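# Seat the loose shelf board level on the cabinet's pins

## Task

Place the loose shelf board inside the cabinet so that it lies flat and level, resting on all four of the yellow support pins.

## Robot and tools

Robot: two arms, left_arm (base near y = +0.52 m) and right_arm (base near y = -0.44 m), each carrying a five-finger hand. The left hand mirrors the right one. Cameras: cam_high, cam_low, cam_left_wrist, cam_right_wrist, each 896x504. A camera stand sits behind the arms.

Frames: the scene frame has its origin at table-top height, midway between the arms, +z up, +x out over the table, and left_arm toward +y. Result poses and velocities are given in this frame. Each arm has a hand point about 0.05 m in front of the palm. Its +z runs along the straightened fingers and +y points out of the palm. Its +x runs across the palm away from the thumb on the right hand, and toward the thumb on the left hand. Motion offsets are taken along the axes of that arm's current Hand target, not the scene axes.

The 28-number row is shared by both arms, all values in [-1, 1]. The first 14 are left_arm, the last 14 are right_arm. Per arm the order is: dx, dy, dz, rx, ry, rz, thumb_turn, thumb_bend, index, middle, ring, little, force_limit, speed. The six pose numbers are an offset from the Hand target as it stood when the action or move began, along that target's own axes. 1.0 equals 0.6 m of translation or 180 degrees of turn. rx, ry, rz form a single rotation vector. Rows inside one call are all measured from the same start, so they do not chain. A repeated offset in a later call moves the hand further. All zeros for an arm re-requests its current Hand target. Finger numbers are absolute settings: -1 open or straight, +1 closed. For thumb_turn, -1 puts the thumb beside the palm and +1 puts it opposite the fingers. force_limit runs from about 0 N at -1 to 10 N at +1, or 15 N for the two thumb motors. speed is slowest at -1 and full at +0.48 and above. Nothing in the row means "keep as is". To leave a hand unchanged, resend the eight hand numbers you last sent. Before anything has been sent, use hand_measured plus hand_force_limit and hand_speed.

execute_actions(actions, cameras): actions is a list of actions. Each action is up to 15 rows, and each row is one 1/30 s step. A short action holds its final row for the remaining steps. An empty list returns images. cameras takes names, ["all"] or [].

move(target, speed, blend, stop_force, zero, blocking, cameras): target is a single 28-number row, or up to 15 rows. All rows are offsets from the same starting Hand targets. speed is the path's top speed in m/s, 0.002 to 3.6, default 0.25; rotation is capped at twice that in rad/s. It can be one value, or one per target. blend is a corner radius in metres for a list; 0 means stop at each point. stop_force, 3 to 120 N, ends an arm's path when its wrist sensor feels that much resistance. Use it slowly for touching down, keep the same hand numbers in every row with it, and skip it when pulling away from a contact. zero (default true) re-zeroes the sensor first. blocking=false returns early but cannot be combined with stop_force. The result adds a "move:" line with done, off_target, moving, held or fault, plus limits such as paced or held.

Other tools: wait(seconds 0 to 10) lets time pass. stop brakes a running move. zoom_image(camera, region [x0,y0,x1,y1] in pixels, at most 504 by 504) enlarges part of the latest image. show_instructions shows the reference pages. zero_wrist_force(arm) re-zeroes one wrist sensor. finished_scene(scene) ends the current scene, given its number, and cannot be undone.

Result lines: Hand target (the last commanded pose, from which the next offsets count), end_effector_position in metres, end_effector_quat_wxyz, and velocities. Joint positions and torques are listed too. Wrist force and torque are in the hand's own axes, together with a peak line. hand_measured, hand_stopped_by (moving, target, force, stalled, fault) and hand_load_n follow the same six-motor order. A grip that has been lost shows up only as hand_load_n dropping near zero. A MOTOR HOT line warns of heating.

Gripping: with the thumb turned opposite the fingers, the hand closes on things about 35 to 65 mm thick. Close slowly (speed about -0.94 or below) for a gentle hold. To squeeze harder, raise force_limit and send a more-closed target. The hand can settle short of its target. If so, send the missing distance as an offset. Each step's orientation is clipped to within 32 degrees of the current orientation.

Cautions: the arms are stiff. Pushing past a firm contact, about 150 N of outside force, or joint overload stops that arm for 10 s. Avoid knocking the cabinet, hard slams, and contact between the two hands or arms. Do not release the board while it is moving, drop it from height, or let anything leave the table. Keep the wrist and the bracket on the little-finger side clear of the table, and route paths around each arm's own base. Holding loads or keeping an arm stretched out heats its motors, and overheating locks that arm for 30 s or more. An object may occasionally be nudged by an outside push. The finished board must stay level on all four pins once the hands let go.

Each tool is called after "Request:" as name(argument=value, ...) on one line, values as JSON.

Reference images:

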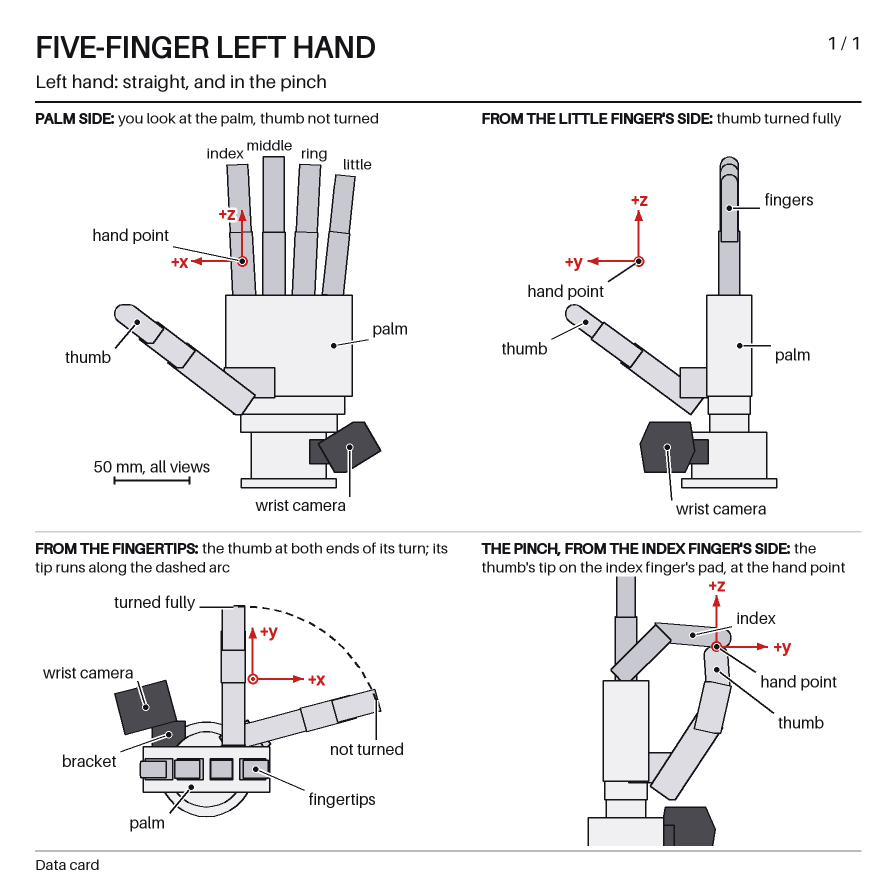

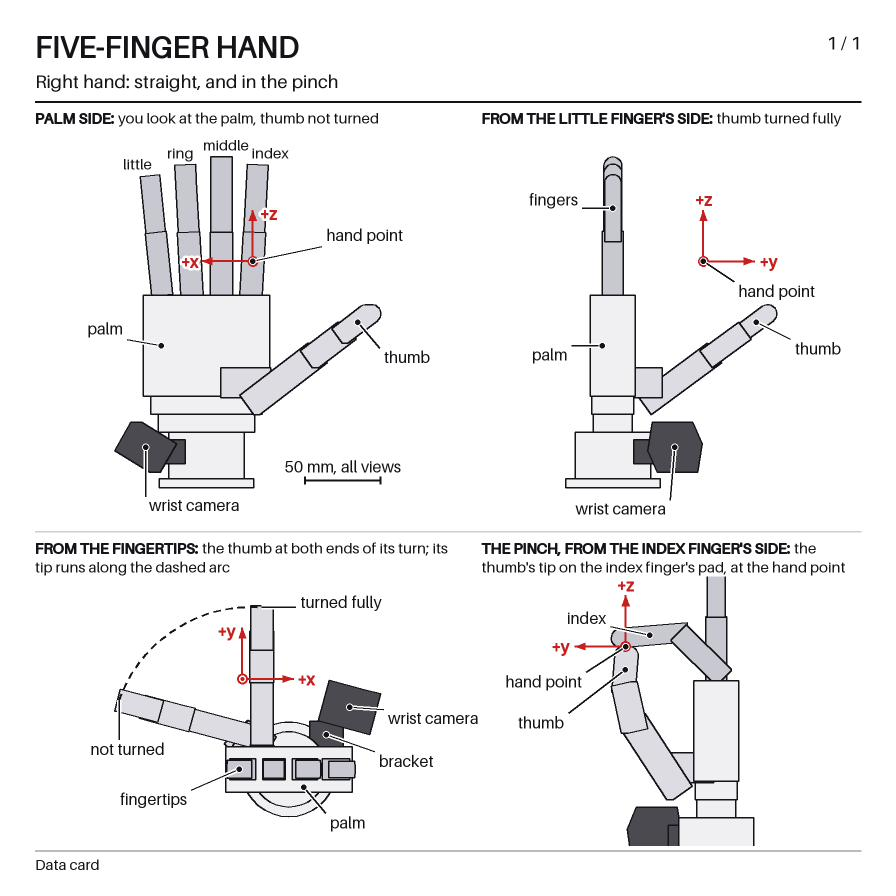

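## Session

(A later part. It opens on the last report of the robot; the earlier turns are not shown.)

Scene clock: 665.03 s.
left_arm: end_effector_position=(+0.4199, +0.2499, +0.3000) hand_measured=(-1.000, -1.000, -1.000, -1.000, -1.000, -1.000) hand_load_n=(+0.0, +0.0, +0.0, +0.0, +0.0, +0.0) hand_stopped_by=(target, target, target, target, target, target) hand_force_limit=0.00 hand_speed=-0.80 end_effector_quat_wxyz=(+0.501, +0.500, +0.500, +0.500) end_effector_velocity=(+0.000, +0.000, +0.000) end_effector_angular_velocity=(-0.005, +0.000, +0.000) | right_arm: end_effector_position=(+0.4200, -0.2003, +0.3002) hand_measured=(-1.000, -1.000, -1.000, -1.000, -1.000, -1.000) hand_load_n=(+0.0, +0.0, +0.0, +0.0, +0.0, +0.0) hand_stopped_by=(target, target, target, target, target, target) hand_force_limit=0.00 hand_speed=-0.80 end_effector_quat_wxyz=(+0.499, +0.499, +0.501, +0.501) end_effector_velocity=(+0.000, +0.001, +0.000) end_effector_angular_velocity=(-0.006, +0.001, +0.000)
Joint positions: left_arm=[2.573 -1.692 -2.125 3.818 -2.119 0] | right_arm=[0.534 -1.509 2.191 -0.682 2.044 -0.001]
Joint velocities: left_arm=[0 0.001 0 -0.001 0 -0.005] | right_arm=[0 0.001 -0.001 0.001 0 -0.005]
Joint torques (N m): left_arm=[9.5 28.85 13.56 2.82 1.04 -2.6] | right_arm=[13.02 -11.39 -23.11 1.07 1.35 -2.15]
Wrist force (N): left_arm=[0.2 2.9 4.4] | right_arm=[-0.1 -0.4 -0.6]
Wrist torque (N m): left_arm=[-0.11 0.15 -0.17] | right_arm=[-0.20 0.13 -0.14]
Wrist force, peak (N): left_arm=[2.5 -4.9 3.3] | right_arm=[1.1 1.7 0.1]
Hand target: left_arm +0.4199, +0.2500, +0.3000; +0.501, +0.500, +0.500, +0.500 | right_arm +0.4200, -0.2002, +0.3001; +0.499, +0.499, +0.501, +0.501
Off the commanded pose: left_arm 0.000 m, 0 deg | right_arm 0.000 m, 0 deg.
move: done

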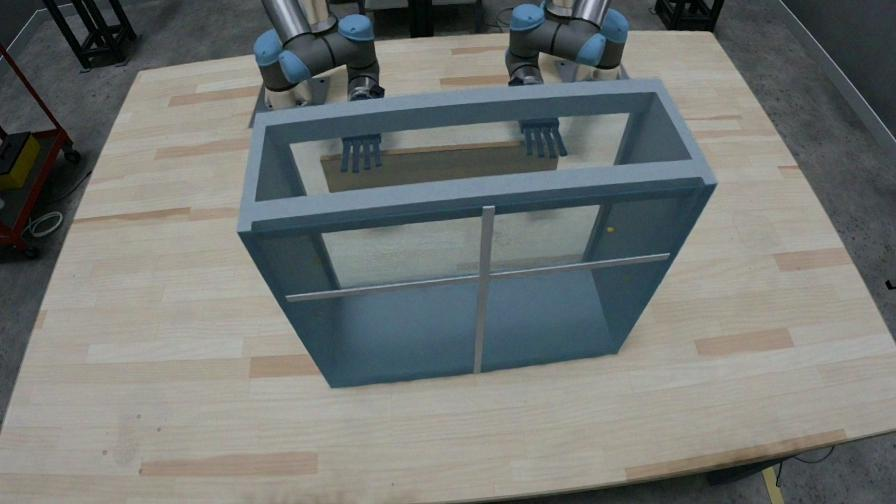

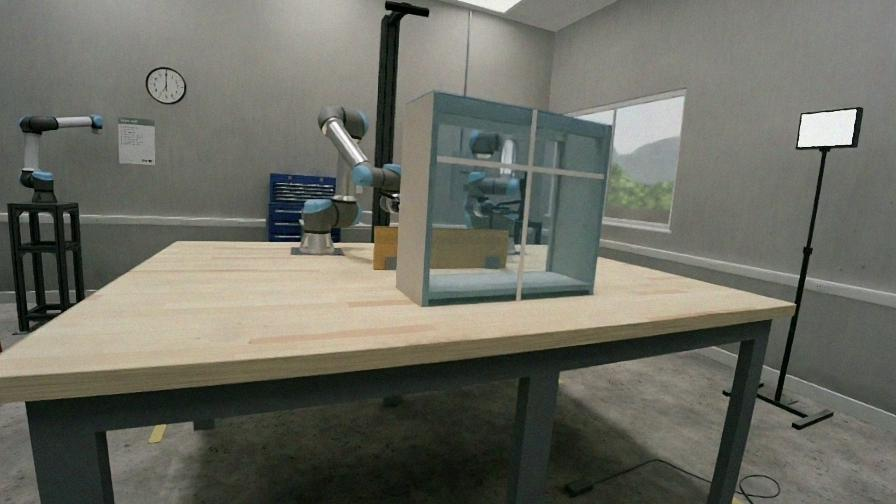

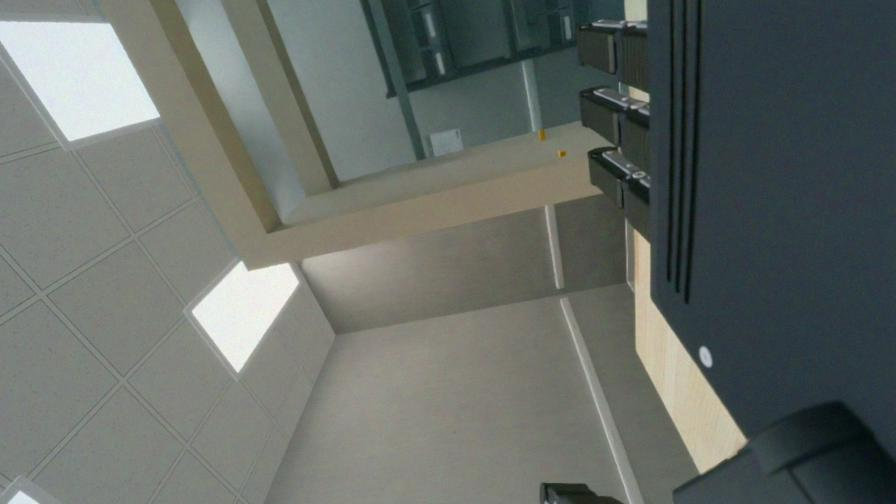

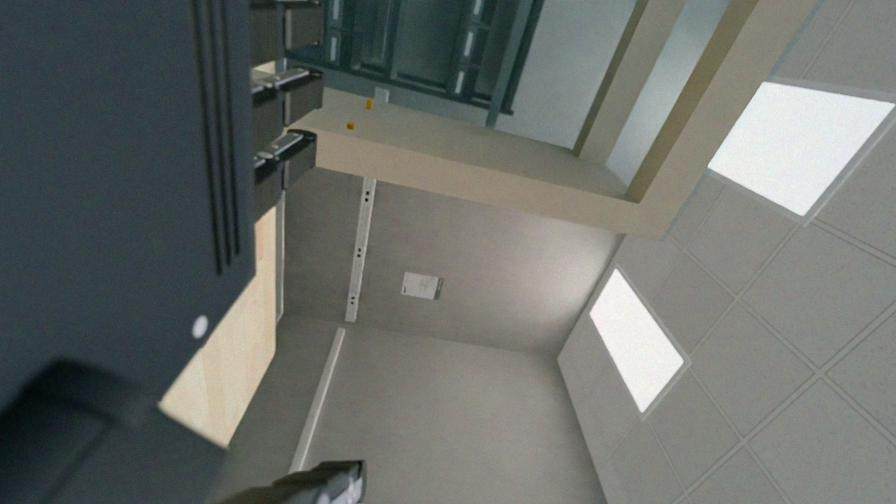

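Request:
move(target=[-0.183,0,-0.078,0.5,0,0,1,-1,-1,-1,-1,-1,0,-0.5,0.083,0,-0.078,0.5,0,0,1,-1,-1,-1,-1,-1,0,-0.5], speed=0.3, cameras=["all"])

Scene clock: 714.67 s.
left_arm: end_effector_position=(+0.3731, +0.1403, +0.3001) hand_measured=(+1.000, -1.000, -1.000, -1.000, -1.000, -1.000) hand_load_n=(+0.0, +0.0, +0.0, +0.0, +0.0, +0.0) hand_stopped_by=(target, target, target, target, target, target) hand_force_limit=0.00 hand_speed=-0.50 end_effector_quat_wxyz=(+0.001, +0.707, +0.707, +0.000) end_effector_velocity=(-0.001, -0.001, +0.000) end_effector_angular_velocity=(+0.000, +0.005, -0.001) | right_arm: end_effector_position=(+0.3731, -0.1507, +0.3001) hand_measured=(+1.000, -1.000, -1.000, -1.000, -1.000, -1.000) hand_load_n=(+0.0, +0.0, +0.0, +0.0, +0.0, +0.0) hand_stopped_by=(target, target, target, target, target, target) hand_force_limit=0.00 hand_speed=-0.50 end_effector_quat_wxyz=(+0.000, +0.706, +0.708, +0.000) end_effector_velocity=(-0.001, +0.000, +0.000) end_effector_angular_velocity=(+0.000, +0.006, +0.001)
Joint positions: left_arm=[2.538 -2.205 -0.82 1.456 -1.571 -0.584] | right_arm=[0.491 -1.126 1.115 1.581 1.572 0.43]
Joint velocities: left_arm=[-0.001 -0.001 0.002 -0.005 0.002 0] | right_arm=[0.001 0.001 -0.001 0.005 -0.002 0]
Joint torques (N m): left_arm=[-9.84 35.74 27.48 -3.73 1.06 -2.65] | right_arm=[13.65 -31.65 -25.98 4.45 -1.45 1.98]
Wrist force (N): left_arm=[-0.1 -1.6 -0.7] | right_arm=[0.2 -0.9 0.1]
Wrist torque (N m): left_arm=[-0.09 -0.05 0.05] | right_arm=[-0.14 -0.08 -0.05]
Wrist force, peak (N): left_arm=[0.2 3.2 4.5] | right_arm=[-0.4 -1.1 -0.7]
Hand target: left_arm +0.3730, +0.1402, +0.3001; +0.001, +0.707, +0.707, +0.000 | right_arm +0.3730, -0.1506, +0.3001; +0.000, +0.706, +0.708, +0.000
Off the commanded pose: left_arm 0.000 m, 0 deg | right_arm 0.000 m, 0 deg.
move: done

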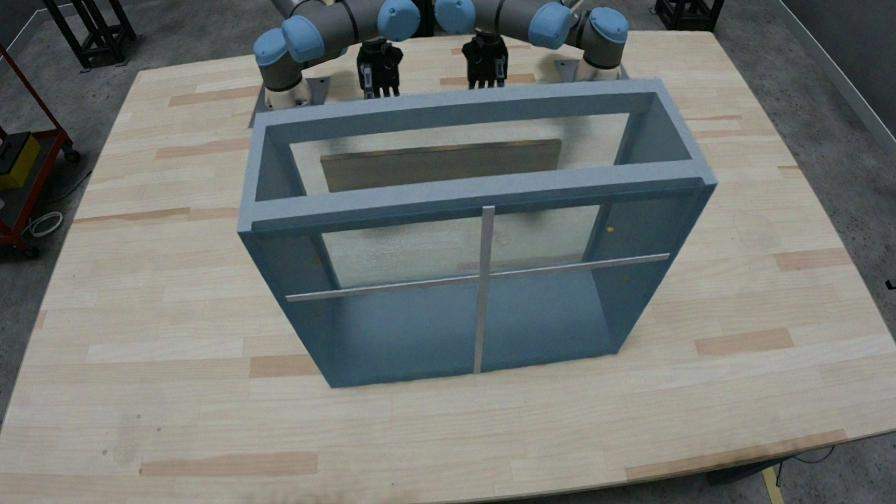

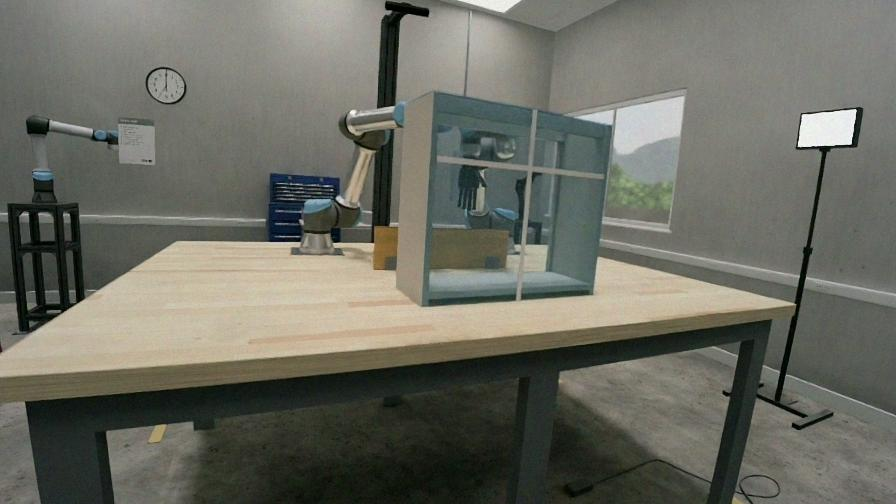

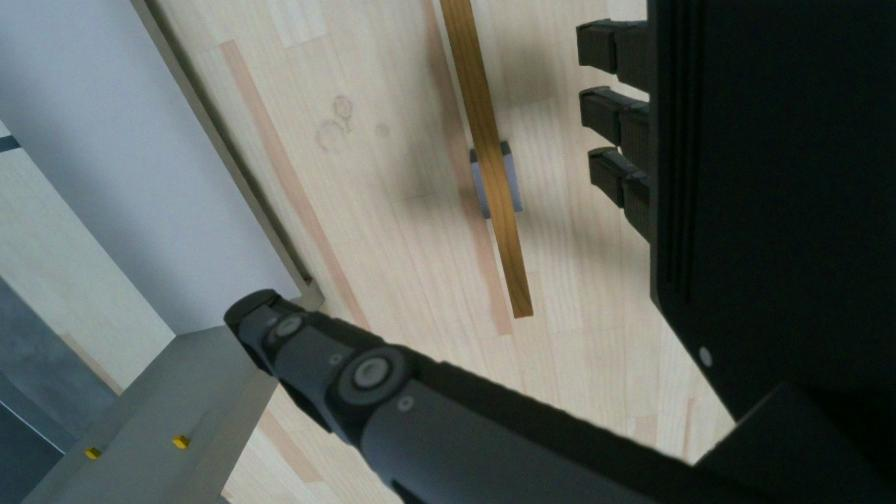

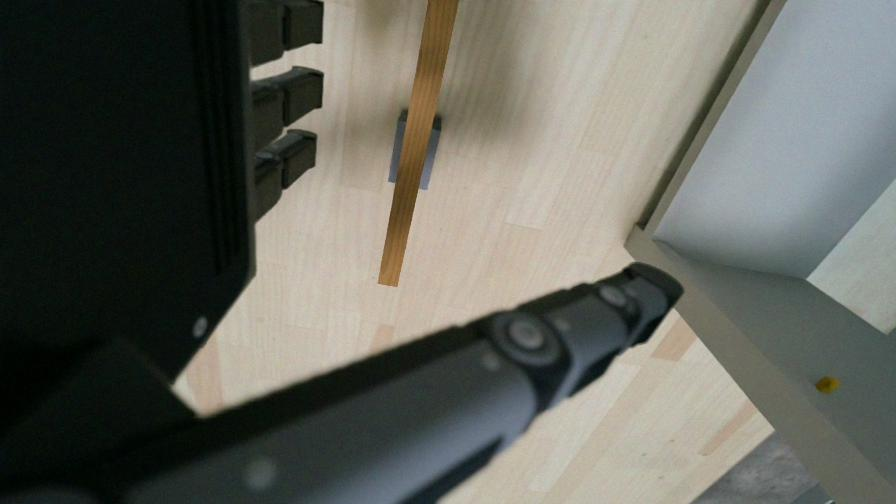

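Request:
zoom_image(camera="cam_left_wrist", region=[140, 230, 360, 400])

Request:
zoom_image(camera="cam_right_wrist", region=[600, 180, 860, 420])

Request:
zoom_image(camera="cam_right_wrist", region=[350, 80, 500, 300])

Request:
zoom_image(camera="cam_left_wrist", region=[430, 100, 580, 330])

Scaled by 2.291 from the camera's 896x504 image, which has a finer 1280x720 frame.

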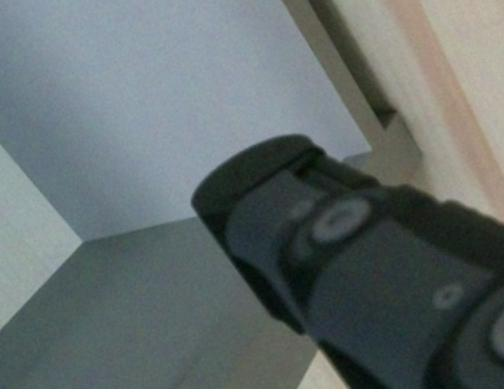

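Scaled by 1.938 from the camera's 896x504 image, which has a finer 1280x720 frame.

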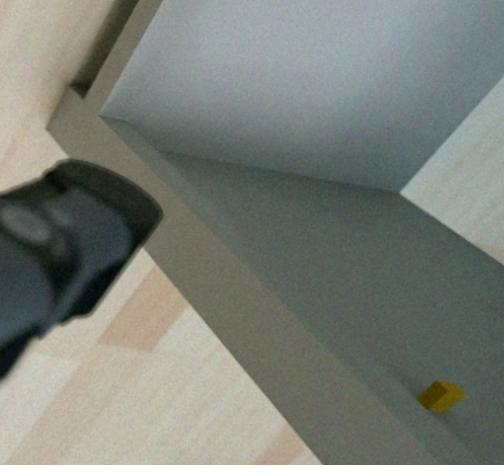

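Scaled by 2.291 from the camera's 896x504 image, which has a finer 1280x720 frame.

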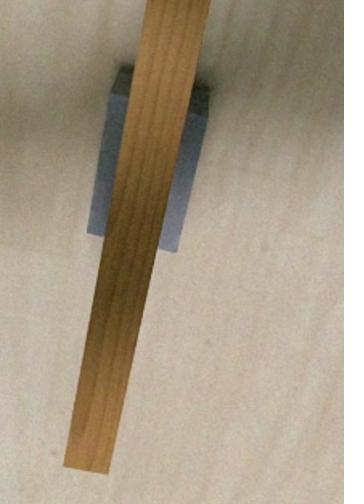

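Scaled by 2.191 from the camera's 896x504 image, which has a finer 1280x720 frame.

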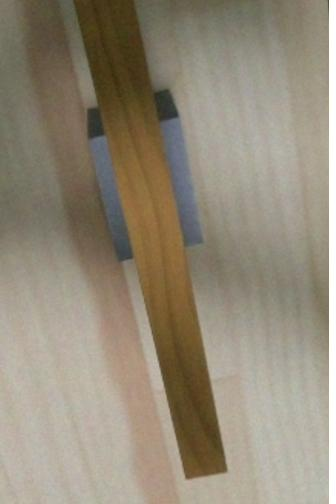

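Request:
move(target=[0,0,0.3333,0,0,0,1,-1,-1,-1,-1,-1,0,-0.5,0,0,0.3333,0,0,0,1,-1,-1,-1,-1,-1,0,-0.5], speed=0.12, stop_force=12, cameras=["all"])

Scene clock: 772.23 s.
left_arm: end_effector_position=(+0.3733, +0.1401, +0.1001) hand_measured=(+1.000, -1.000, -1.000, -1.000, -1.000, -1.000) hand_load_n=(+0.0, +0.0, +0.0, +0.0, +0.0, +0.0) hand_stopped_by=(target, target, target, target, target, target) hand_force_limit=0.00 hand_speed=-0.50 end_effector_quat_wxyz=(+0.001, +0.707, +0.707, +0.000) | right_arm: end_effector_position=(+0.3731, -0.1507, +0.1001) hand_measured=(+1.000, -1.000, -1.000, -1.000, -1.000, -1.000) hand_load_n=(+0.0, +0.0, +0.0, +0.0, +0.0, +0.0) hand_stopped_by=(target, target, target, target, target, target) hand_force_limit=0.00 hand_speed=-0.50 end_effector_quat_wxyz=(+0.000, +0.706, +0.708, +0.000)
Joint positions: left_arm=[2.538 -2.272 -1.226 1.929 -1.571 -0.584] | right_arm=[0.49 -1.017 1.475 1.112 1.571 0.43]
Joint torques (N m): left_arm=[7.33 34.8 10.94 -0.57 -0.87 1.93] | right_arm=[-10.93 -44.52 -8.49 -0.35 -0.44 -1.78]
Wrist force (N): left_arm=[-0.1 -0.8 -1.3] | right_arm=[0.1 -0.3 0.1]
Wrist torque (N m): left_arm=[-0.05 -0.05 0.01] | right_arm=[-0.04 -0.05 -0.01]
Wrist force, peak (N): left_arm=[-0.2 0.4 -4.8] | right_arm=[0.2 -0.6 -1.1]
Hand target: left_arm +0.3733, +0.1401, +0.1001; +0.001, +0.707, +0.707, +0.000 | right_arm +0.3731, -0.1507, +0.1001; +0.000, +0.706, +0.708, +0.000
Off the commanded pose: left_arm 0.000 m, 0 deg | right_arm 0.000 m, 0 deg.
move: done

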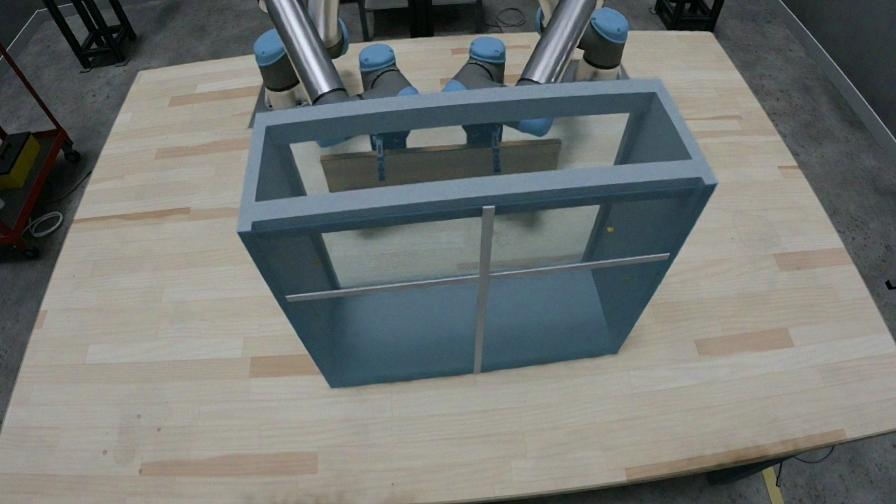

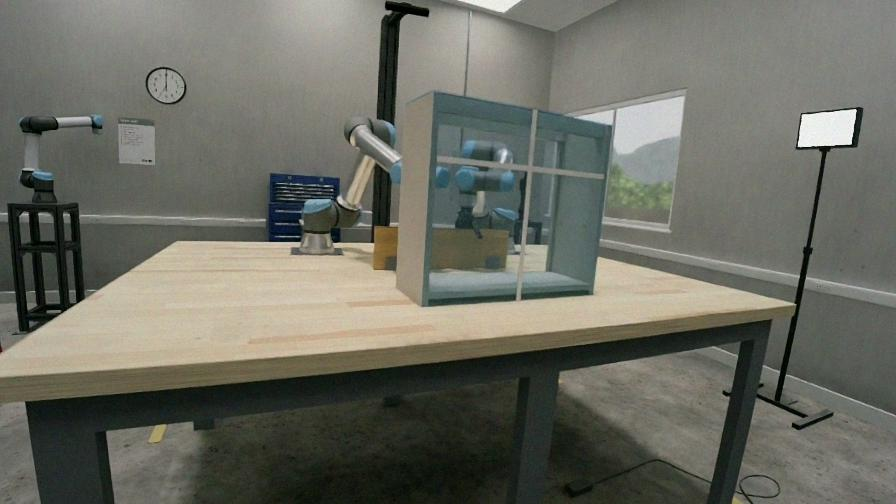

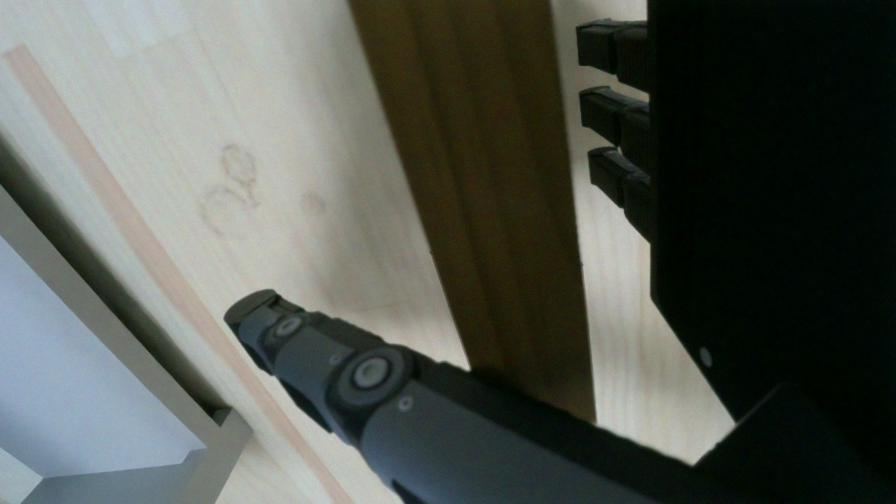

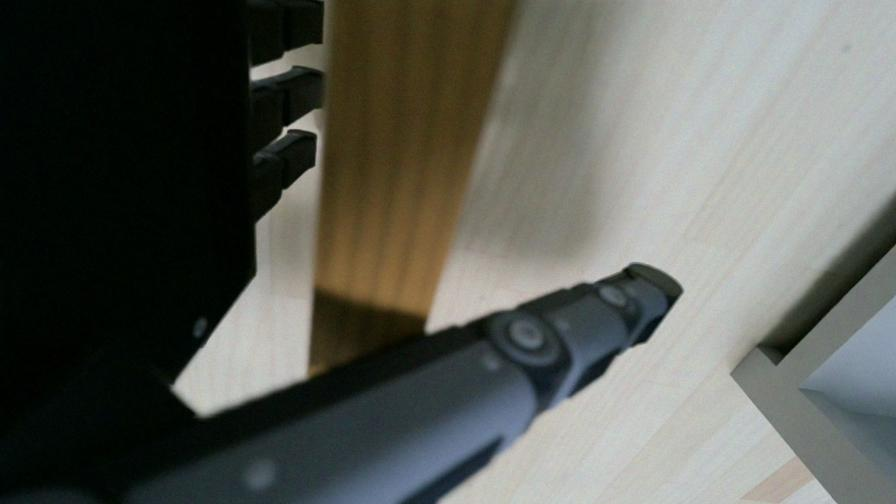

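Request:
move(target=[0,0,0,0,0,-0.005,1,-1,-1,-1,-1,-1,0,-0.5,0,0,0,0,0,-0.005,1,-1,-1,-1,-1,-1,0,-0.5], speed=0.12)

Request:
move(target=[0,0.065,0,0,0,0,1,-1,-1,-1,-1,-1,0,-0.5,0,0.065,0,0,0,0,1,-1,-1,-1,-1,-1,0,-0.5], speed=0.015, stop_force=4, cameras=["cam_left_wrist","cam_right_wrist"])

Scene clock: 783.83 s.
left_arm: end_effector_position=(+0.3733, +0.1401, +0.1001) hand_measured=(+1.000, -1.000, -1.000, -1.000, -1.000, -1.000) hand_load_n=(+0.5, +0.0, +0.0, +0.0, +0.0, +0.0) hand_stopped_by=(target, target, target, target, target, target) hand_force_limit=0.00 hand_speed=-0.50 end_effector_quat_wxyz=(+0.001, +0.702, +0.713, +0.000) | right_arm: end_effector_position=(+0.3731, -0.1507, +0.1001) hand_measured=(+1.000, -1.000, -1.000, -1.000, -1.000, -1.000) hand_load_n=(+0.0, +0.0, +0.0, +0.0, +0.0, +0.0) hand_stopped_by=(target, target, target, target, target, target) hand_force_limit=0.00 hand_speed=-0.50 end_effector_quat_wxyz=(+0.000, +0.700, +0.714, +0.000)
Joint positions: left_arm=[2.537 -2.274 -1.222 1.927 -1.571 -0.601] | right_arm=[0.489 -1.019 1.479 1.111 1.571 0.412]
Joint torques (N m): left_arm=[-10.49 38.35 19.29 -3.26 -0.66 1.58] | right_arm=[-12.45 -46.49 -11.79 0.09 0.02 1.92]
Wrist force (N): left_arm=[0.1 -0.8 -1.7] | right_arm=[0.7 -0.3 -0.3]
Wrist torque (N m): left_arm=[-0.04 -0.06 0.05] | right_arm=[-0.06 -0.13 0.03]
Wrist force, peak (N): left_arm=[-0.5 -0.8 -2.2] | right_arm=[0.4 -1.0 0.1]
Hand target: left_arm +0.3733, +0.1401, +0.1001; +0.001, +0.702, +0.712, +0.000 | right_arm +0.3731, -0.1507, +0.1001; +0.000, +0.700, +0.714, +0.000
Off the commanded pose: left_arm 0.000 m, 0 deg | right_arm 0.000 m, 0 deg.
move: done

Scene clock: 787.03 s.
left_arm: end_effector_position=(+0.4012, +0.1405, +0.1001) hand_measured=(+1.000, -1.000, -1.000, -1.000, -1.000, -1.000) hand_load_n=(+0.0, +0.0, +0.0, +0.0, +0.0, +0.0) hand_stopped_by=(target, target, target, target, target, target) hand_force_limit=0.00 hand_speed=-0.50 end_effector_quat_wxyz=(+0.001, +0.702, +0.712, +0.000) | right_arm: end_effector_position=(+0.4047, -0.1501, +0.1001) hand_measured=(+1.000, -1.000, -1.000, -1.000, -1.000, -1.000) hand_load_n=(+0.0, +0.0, +0.0, +0.0, +0.0, +0.0) hand_stopped_by=(target, target, target, target, target, target) hand_force_limit=0.00 hand_speed=-0.50 end_effector_quat_wxyz=(+0.000, +0.700, +0.714, +0.000)
Joint positions: left_arm=[2.565 -2.321 -1.139 1.891 -1.571 -0.572] | right_arm=[0.464 -0.964 1.387 1.147 1.571 0.387]
Joint torques (N m): left_arm=[-9.9 50.66 24.54 -2.91 -1.47 -2.64] | right_arm=[12.45 -51.6 -21.67 -0.58 -0.63 1.89]
Wrist force (N): left_arm=[-0.4 -1.5 -0.9] | right_arm=[0.1 -2.7 0.4]
Wrist torque (N m): left_arm=[-0.11 -0.06 0.01] | right_arm=[-0.21 -0.11 -0.03]
Wrist force, peak (N): left_arm=[0.1 -5.6 -1.4] | right_arm=[0.4 -10.3 -2.5]
Hand target: left_arm +0.4012, +0.1405, +0.1001; +0.001, +0.702, +0.712, +0.000 (not the last commanded pose) | right_arm +0.4047, -0.1501, +0.1001; +0.000, +0.700, +0.714, +0.000 (not the last commanded pose)
Off the commanded pose: left_arm 0.011 m, 0 deg | right_arm 0.007 m, 0 deg.
move: contact (left_arm, right_arm)
Images, in order (width x height): cam_left_wrist 896x504, cam_right_wrist 896x504.

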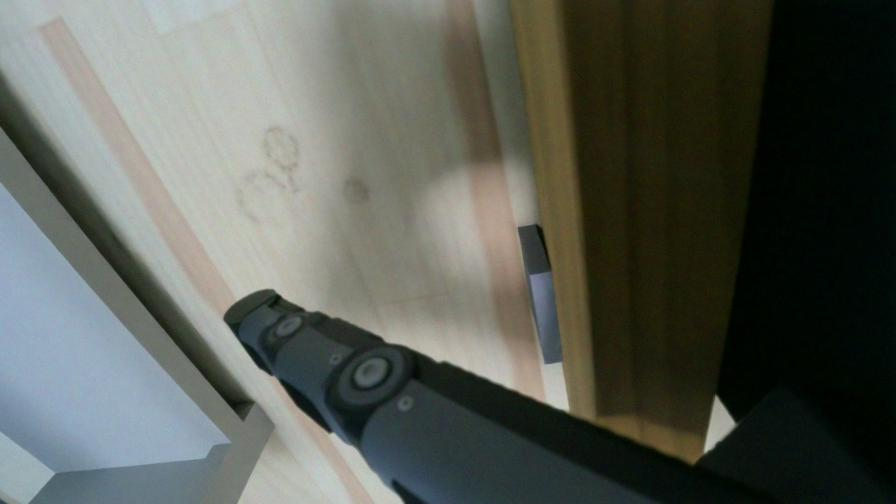

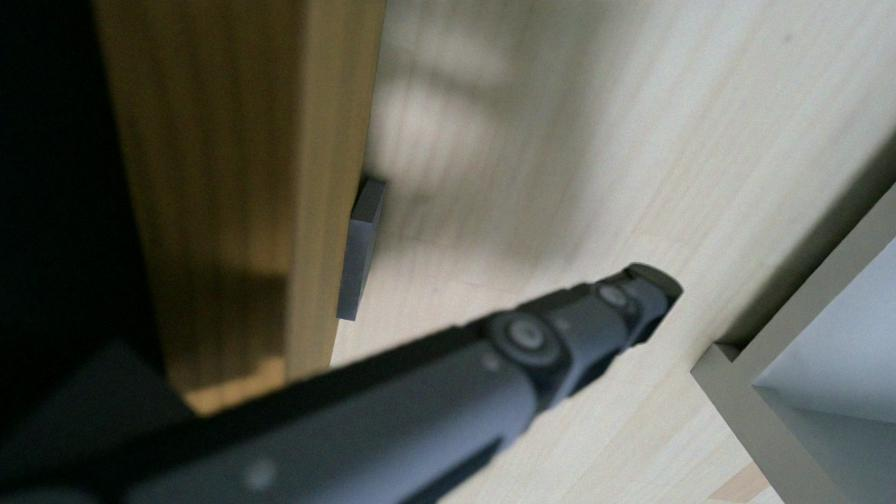

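Request:
move(target=[0,0,0,0,0,0,1,1,-1,-1,-1,-1,0.2,-0.88,0,0,0,0,0,0,1,1,-1,-1,-1,-1,0.2,-0.88], speed=0.1, cameras=["cam_left_wrist","cam_right_wrist"])

Scene clock: 806.30 s.
left_arm: end_effector_position=(+0.4012, +0.1405, +0.1001) hand_measured=(+1.000, -0.154, -1.000, -1.000, -1.000, -1.000) hand_load_n=(+0.0, -0.5, +0.0, +0.0, +0.0, +0.0) hand_stopped_by=(target, moving, target, target, target, target) hand_force_limit=0.20 hand_speed=-0.88 end_effector_quat_wxyz=(+0.001, +0.702, +0.712, +0.000) | right_arm: end_effector_position=(+0.4047, -0.1501, +0.1001) hand_measured=(+1.000, -0.154, -1.000, -1.000, -1.000, -1.000) hand_load_n=(+0.0, -0.5, +0.0, +0.0, +0.0, +0.0) hand_stopped_by=(target, moving, target, target, target, target) hand_force_limit=0.20 hand_speed=-0.88 end_effector_quat_wxyz=(+0.000, +0.700, +0.714, +0.000)
Joint positions: left_arm=[2.565 -2.321 -1.139 1.891 -1.571 -0.572] | right_arm=[0.464 -0.964 1.387 1.147 1.571 0.387]
Joint torques (N m): left_arm=[-9.78 50.39 24.57 -3.36 -1.45 -1.98] | right_arm=[13.38 -51.87 -22.69 0.61 -0.62 1.86]
Wrist force (N): left_arm=[-0.2 -1.4 -0.4] | right_arm=[0.2 -2.7 0.5]
Wrist torque (N m): left_arm=[-0.13 -0.05 0.02] | right_arm=[-0.18 -0.11 -0.01]
Wrist force, peak (N): left_arm=[0.1 -1.8 -1.0] | right_arm=[-0.2 -3.0 0.5]
Hand target: left_arm +0.4012, +0.1405, +0.1001; +0.001, +0.702, +0.712, +0.000 | right_arm +0.4047, -0.1501, +0.1001; +0.000, +0.700, +0.714, +0.000
Off the commanded pose: left_arm 0.000 m, 0 deg | right_arm 0.000 m, 0 deg.
move: moving (left_arm, right_arm; no rest 5 s after the path's end)
Images, in order (width x height): cam_left_wrist 896x504, cam_right_wrist 896x504.

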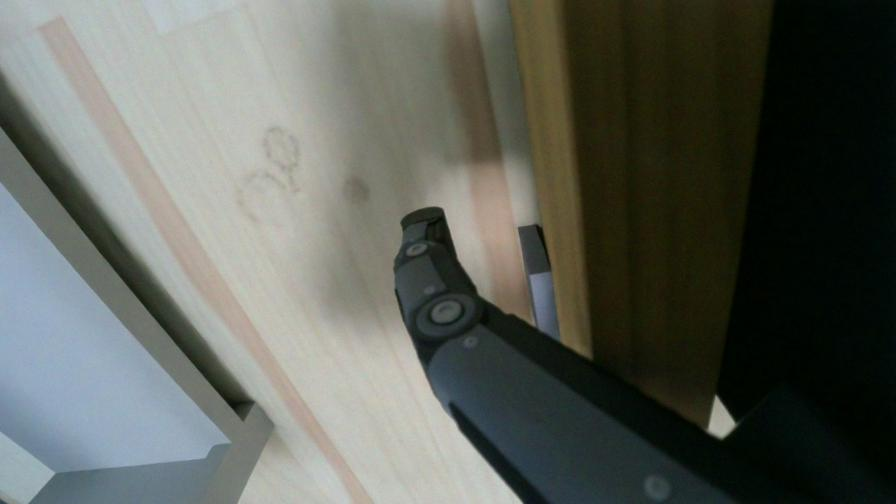

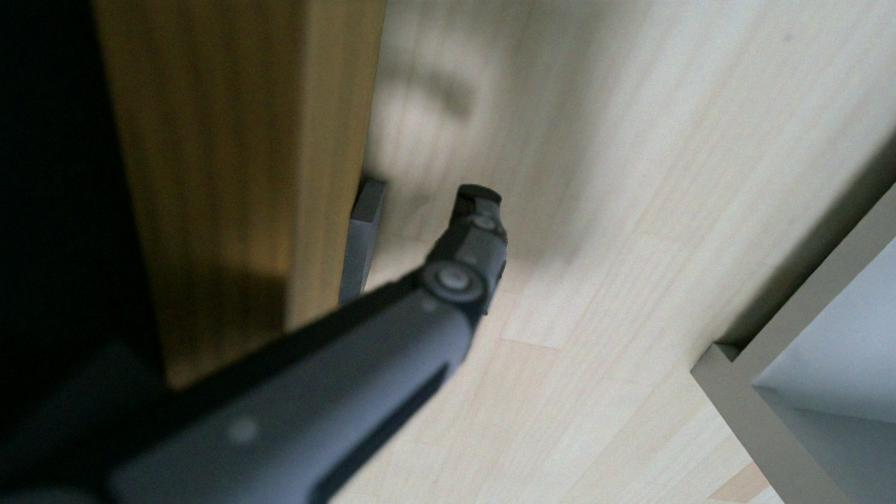

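Request:
wait(seconds=3, cameras=["cam_left_wrist","cam_right_wrist"])

Scene clock: 813.37 s.
left_arm: end_effector_position=(+0.4012, +0.1405, +0.1001) hand_measured=(+1.000, +0.380, -1.000, -1.000, -1.000, -1.000) hand_load_n=(+4.0, +8.5, +0.0, +0.0, +0.0, +0.0) hand_stopped_by=(target, force, target, target, target, target) hand_force_limit=0.20 hand_speed=-0.88 end_effector_quat_wxyz=(+0.001, +0.702, +0.712, +0.000) | right_arm: end_effector_position=(+0.4047, -0.1501, +0.1001) hand_measured=(+1.000, +0.464, -1.000, -1.000, -1.000, -1.000) hand_load_n=(+1.5, +9.5, +0.0, +0.0, +0.0, +0.0) hand_stopped_by=(target, force, target, target, target, target) hand_force_limit=0.20 hand_speed=-0.88 end_effector_quat_wxyz=(+0.000, +0.700, +0.714, +0.000)
Joint positions: left_arm=[2.565 -2.321 -1.139 1.891 -1.571 -0.572] | right_arm=[0.464 -0.964 1.387 1.147 1.571 0.387]
Joint torques (N m): left_arm=[-9.88 27.62 0.16 -3.63 3.95 -1.51] | right_arm=[-23.06 -51.23 -38.06 -7.34 4.45 -2.05]
Wrist force (N): left_arm=[-1.4 27.3 -20.1] | right_arm=[-2.9 -43.4 8.1]
Wrist torque (N m): left_arm=[2.41 -0.24 -0.44] | right_arm=[-1.93 -0.08 -0.17]
Wrist force, peak (N): left_arm=[-1.8 29.6 -20.5] | right_arm=[-2.3 -46.2 7.3]
Hand target: left_arm +0.4012, +0.1405, +0.1001; +0.001, +0.702, +0.712, +0.000 | right_arm +0.4047, -0.1501, +0.1001; +0.000, +0.700, +0.714, +0.000
Off the commanded pose: left_arm 0.000 m, 0 deg | right_arm 0.000 m, 0 deg.
wait: 3.00 s; at rest from the start
Images, in order (width x height): cam_left_wrist 896x504, cam_right_wrist 896x504.

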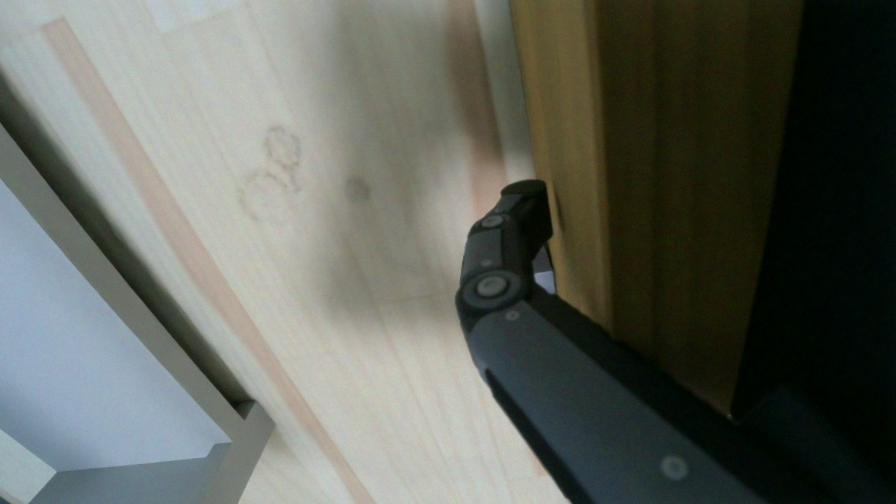

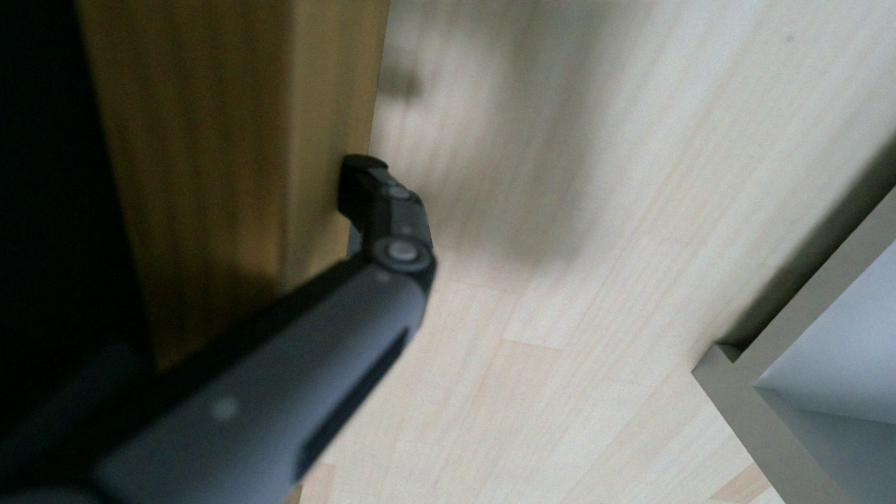

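Request:
move(target=[0,0.0017,0,0,0,0,1,1,-1,-1,-1,-1,0.2,-0.88,0,-0.0017,0,0,0,0,1,1,-1,-1,-1,-1,0.2,-0.88], speed=0.02)

Scene clock: 827.57 s.
left_arm: end_effector_position=(+0.4022, +0.1405, +0.1001) hand_measured=(+1.000, +0.382, -1.000, -1.000, -1.000, -1.000) hand_load_n=(+1.5, +2.5, +0.0, +0.0, +0.0, +0.0) hand_stopped_by=(target, force, target, target, target, target) hand_force_limit=0.20 hand_speed=-0.88 end_effector_quat_wxyz=(+0.001, +0.702, +0.712, +0.000) | right_arm: end_effector_position=(+0.4037, -0.1501, +0.1002) hand_measured=(+1.000, +0.464, -1.000, -1.000, -1.000, -1.000) hand_load_n=(+1.5, +10.5, +0.0, +0.0, +0.0, +0.0) hand_stopped_by=(target, force, target, target, target, target) hand_force_limit=0.20 hand_speed=-0.88 end_effector_quat_wxyz=(+0.000, +0.700, +0.714, +0.000)
Joint positions: left_arm=[2.566 -2.323 -1.136 1.889 -1.571 -0.571] | right_arm=[0.465 -0.966 1.39 1.145 1.572 0.388]
Joint torques (N m): left_arm=[6.29 37.94 18.01 -2.88 1.57 2.03] | right_arm=[10.44 -50.51 -14.15 -0.15 2.15 1.25]
Wrist force (N): left_arm=[0.4 5.4 -8.9] | right_arm=[1.0 -13.0 4.9]
Wrist torque (N m): left_arm=[0.70 -0.19 0.01] | right_arm=[-0.73 -0.10 0.13]
Wrist force, peak (N): left_arm=[-0.9 26.8 -21.3] | right_arm=[-2.5 -44.2 8.6]
Hand target: left_arm +0.4023, +0.1405, +0.1001; +0.001, +0.702, +0.712, +0.000 | right_arm +0.4037, -0.1501, +0.1001; +0.000, +0.700, +0.714, +0.000
Off the commanded pose: left_arm 0.000 m, 0 deg | right_arm 0.000 m, 0 deg.
move: done

Request:
move(target=[0,0.0004,-0.0005,0,0,0,1,0.95,-1,-1,-1,-1,0.2,-0.92,0,-0.0007,0,0,0,0,1,1,-1,-1,-1,-1,0.2,-0.88], speed=0.02)

Request:
wait(seconds=1)

Scene clock: 836.17 s.
left_arm: end_effector_position=(+0.4025, +0.1405, +0.1004) hand_measured=(+1.000, +0.442, -1.000, -1.000, -1.000, -1.000) hand_load_n=(+2.5, +8.0, +0.0, +0.0, +0.0, +0.0) hand_stopped_by=(target, force, target, target, target, target) hand_force_limit=0.20 hand_speed=-0.92 end_effector_quat_wxyz=(+0.001, +0.702, +0.712, +0.000) | right_arm: end_effector_position=(+0.4033, -0.1501, +0.1001) hand_measured=(+1.000, +0.464, -1.000, -1.000, -1.000, -1.000) hand_load_n=(+2.0, +11.5, +0.0, +0.0, +0.5, +0.0) hand_stopped_by=(target, force, target, target, target, target) hand_force_limit=0.20 hand_speed=-0.88 end_effector_quat_wxyz=(+0.000, +0.700, +0.714, +0.000)
Joint positions: left_arm=[2.566 -2.323 -1.135 1.888 -1.571 -0.571] | right_arm=[0.465 -0.966 1.392 1.145 1.571 0.389]
Joint torques (N m): left_arm=[10.73 34.42 24.22 -1.55 -0.32 1.5] | right_arm=[13.49 -52.55 -9.38 0.48 -0.58 1.66]
Wrist force (N): left_arm=[2.2 -5.7 -4.1] | right_arm=[0.7 -0.3 1.8]
Wrist torque (N m): left_arm=[0.06 -0.23 1.03] | right_arm=[-0.01 -0.05 0.22]
Wrist force, peak (N): left_arm=[0.7 5.6 -9.6] | right_arm=[1.1 -12.4 4.7]
Hand target: left_arm +0.4025, +0.1405, +0.1004; +0.001, +0.702, +0.712, +0.000 | right_arm +0.4033, -0.1501, +0.1001; +0.000, +0.700, +0.714, +0.000
Off the commanded pose: left_arm 0.000 m, 0 deg | right_arm 0.000 m, 0 deg.
move: done

Scene clock: 837.17 s.
left_arm: end_effector_position=(+0.4025, +0.1405, +0.1004) hand_measured=(+1.000, +0.442, -1.000, -1.000, -1.000, -1.000) hand_load_n=(+2.5, +8.5, +0.0, +0.0, +0.0, +0.0) hand_stopped_by=(target, force, target, target, target, target) hand_force_limit=0.20 hand_speed=-0.92 end_effector_quat_wxyz=(+0.001, +0.702, +0.712, +0.000) | right_arm: end_effector_position=(+0.4033, -0.1501, +0.1001) hand_measured=(+1.000, +0.464, -1.000, -1.000, -1.000, -1.000) hand_load_n=(+2.0, +11.0, +0.0, +0.0, +0.0, +0.0) hand_stopped_by=(target, force, target, target, target, target) hand_force_limit=0.20 hand_speed=-0.88 end_effector_quat_wxyz=(+0.000, +0.700, +0.714, +0.000)
Joint positions: left_arm=[2.566 -2.323 -1.135 1.889 -1.571 -0.571] | right_arm=[0.465 -0.966 1.392 1.145 1.571 0.389]
Joint torques (N m): left_arm=[11.02 35.54 25.09 0.55 -0.15 1.34] | right_arm=[13.83 -53.56 -12.63 3.34 -0.58 1.51]
Wrist force (N): left_arm=[2.0 -5.7 -5.0] | right_arm=[0.6 0.6 1.6]
Wrist torque (N m): left_arm=[0.06 -0.24 1.05] | right_arm=[0.07 -0.06 0.24]
Wrist force, peak (N): left_arm=[2.3 -5.8 -5.1] | right_arm=[0.7 0.1 2.7]
Hand target: left_arm +0.4025, +0.1405, +0.1004; +0.001, +0.702, +0.712, +0.000 | right_arm +0.4033, -0.1501, +0.1001; +0.000, +0.700, +0.714, +0.000
Off the commanded pose: left_arm 0.000 m, 0 deg | right_arm 0.000 m, 0 deg.
wait: 1.00 s; at rest by 0.17 s


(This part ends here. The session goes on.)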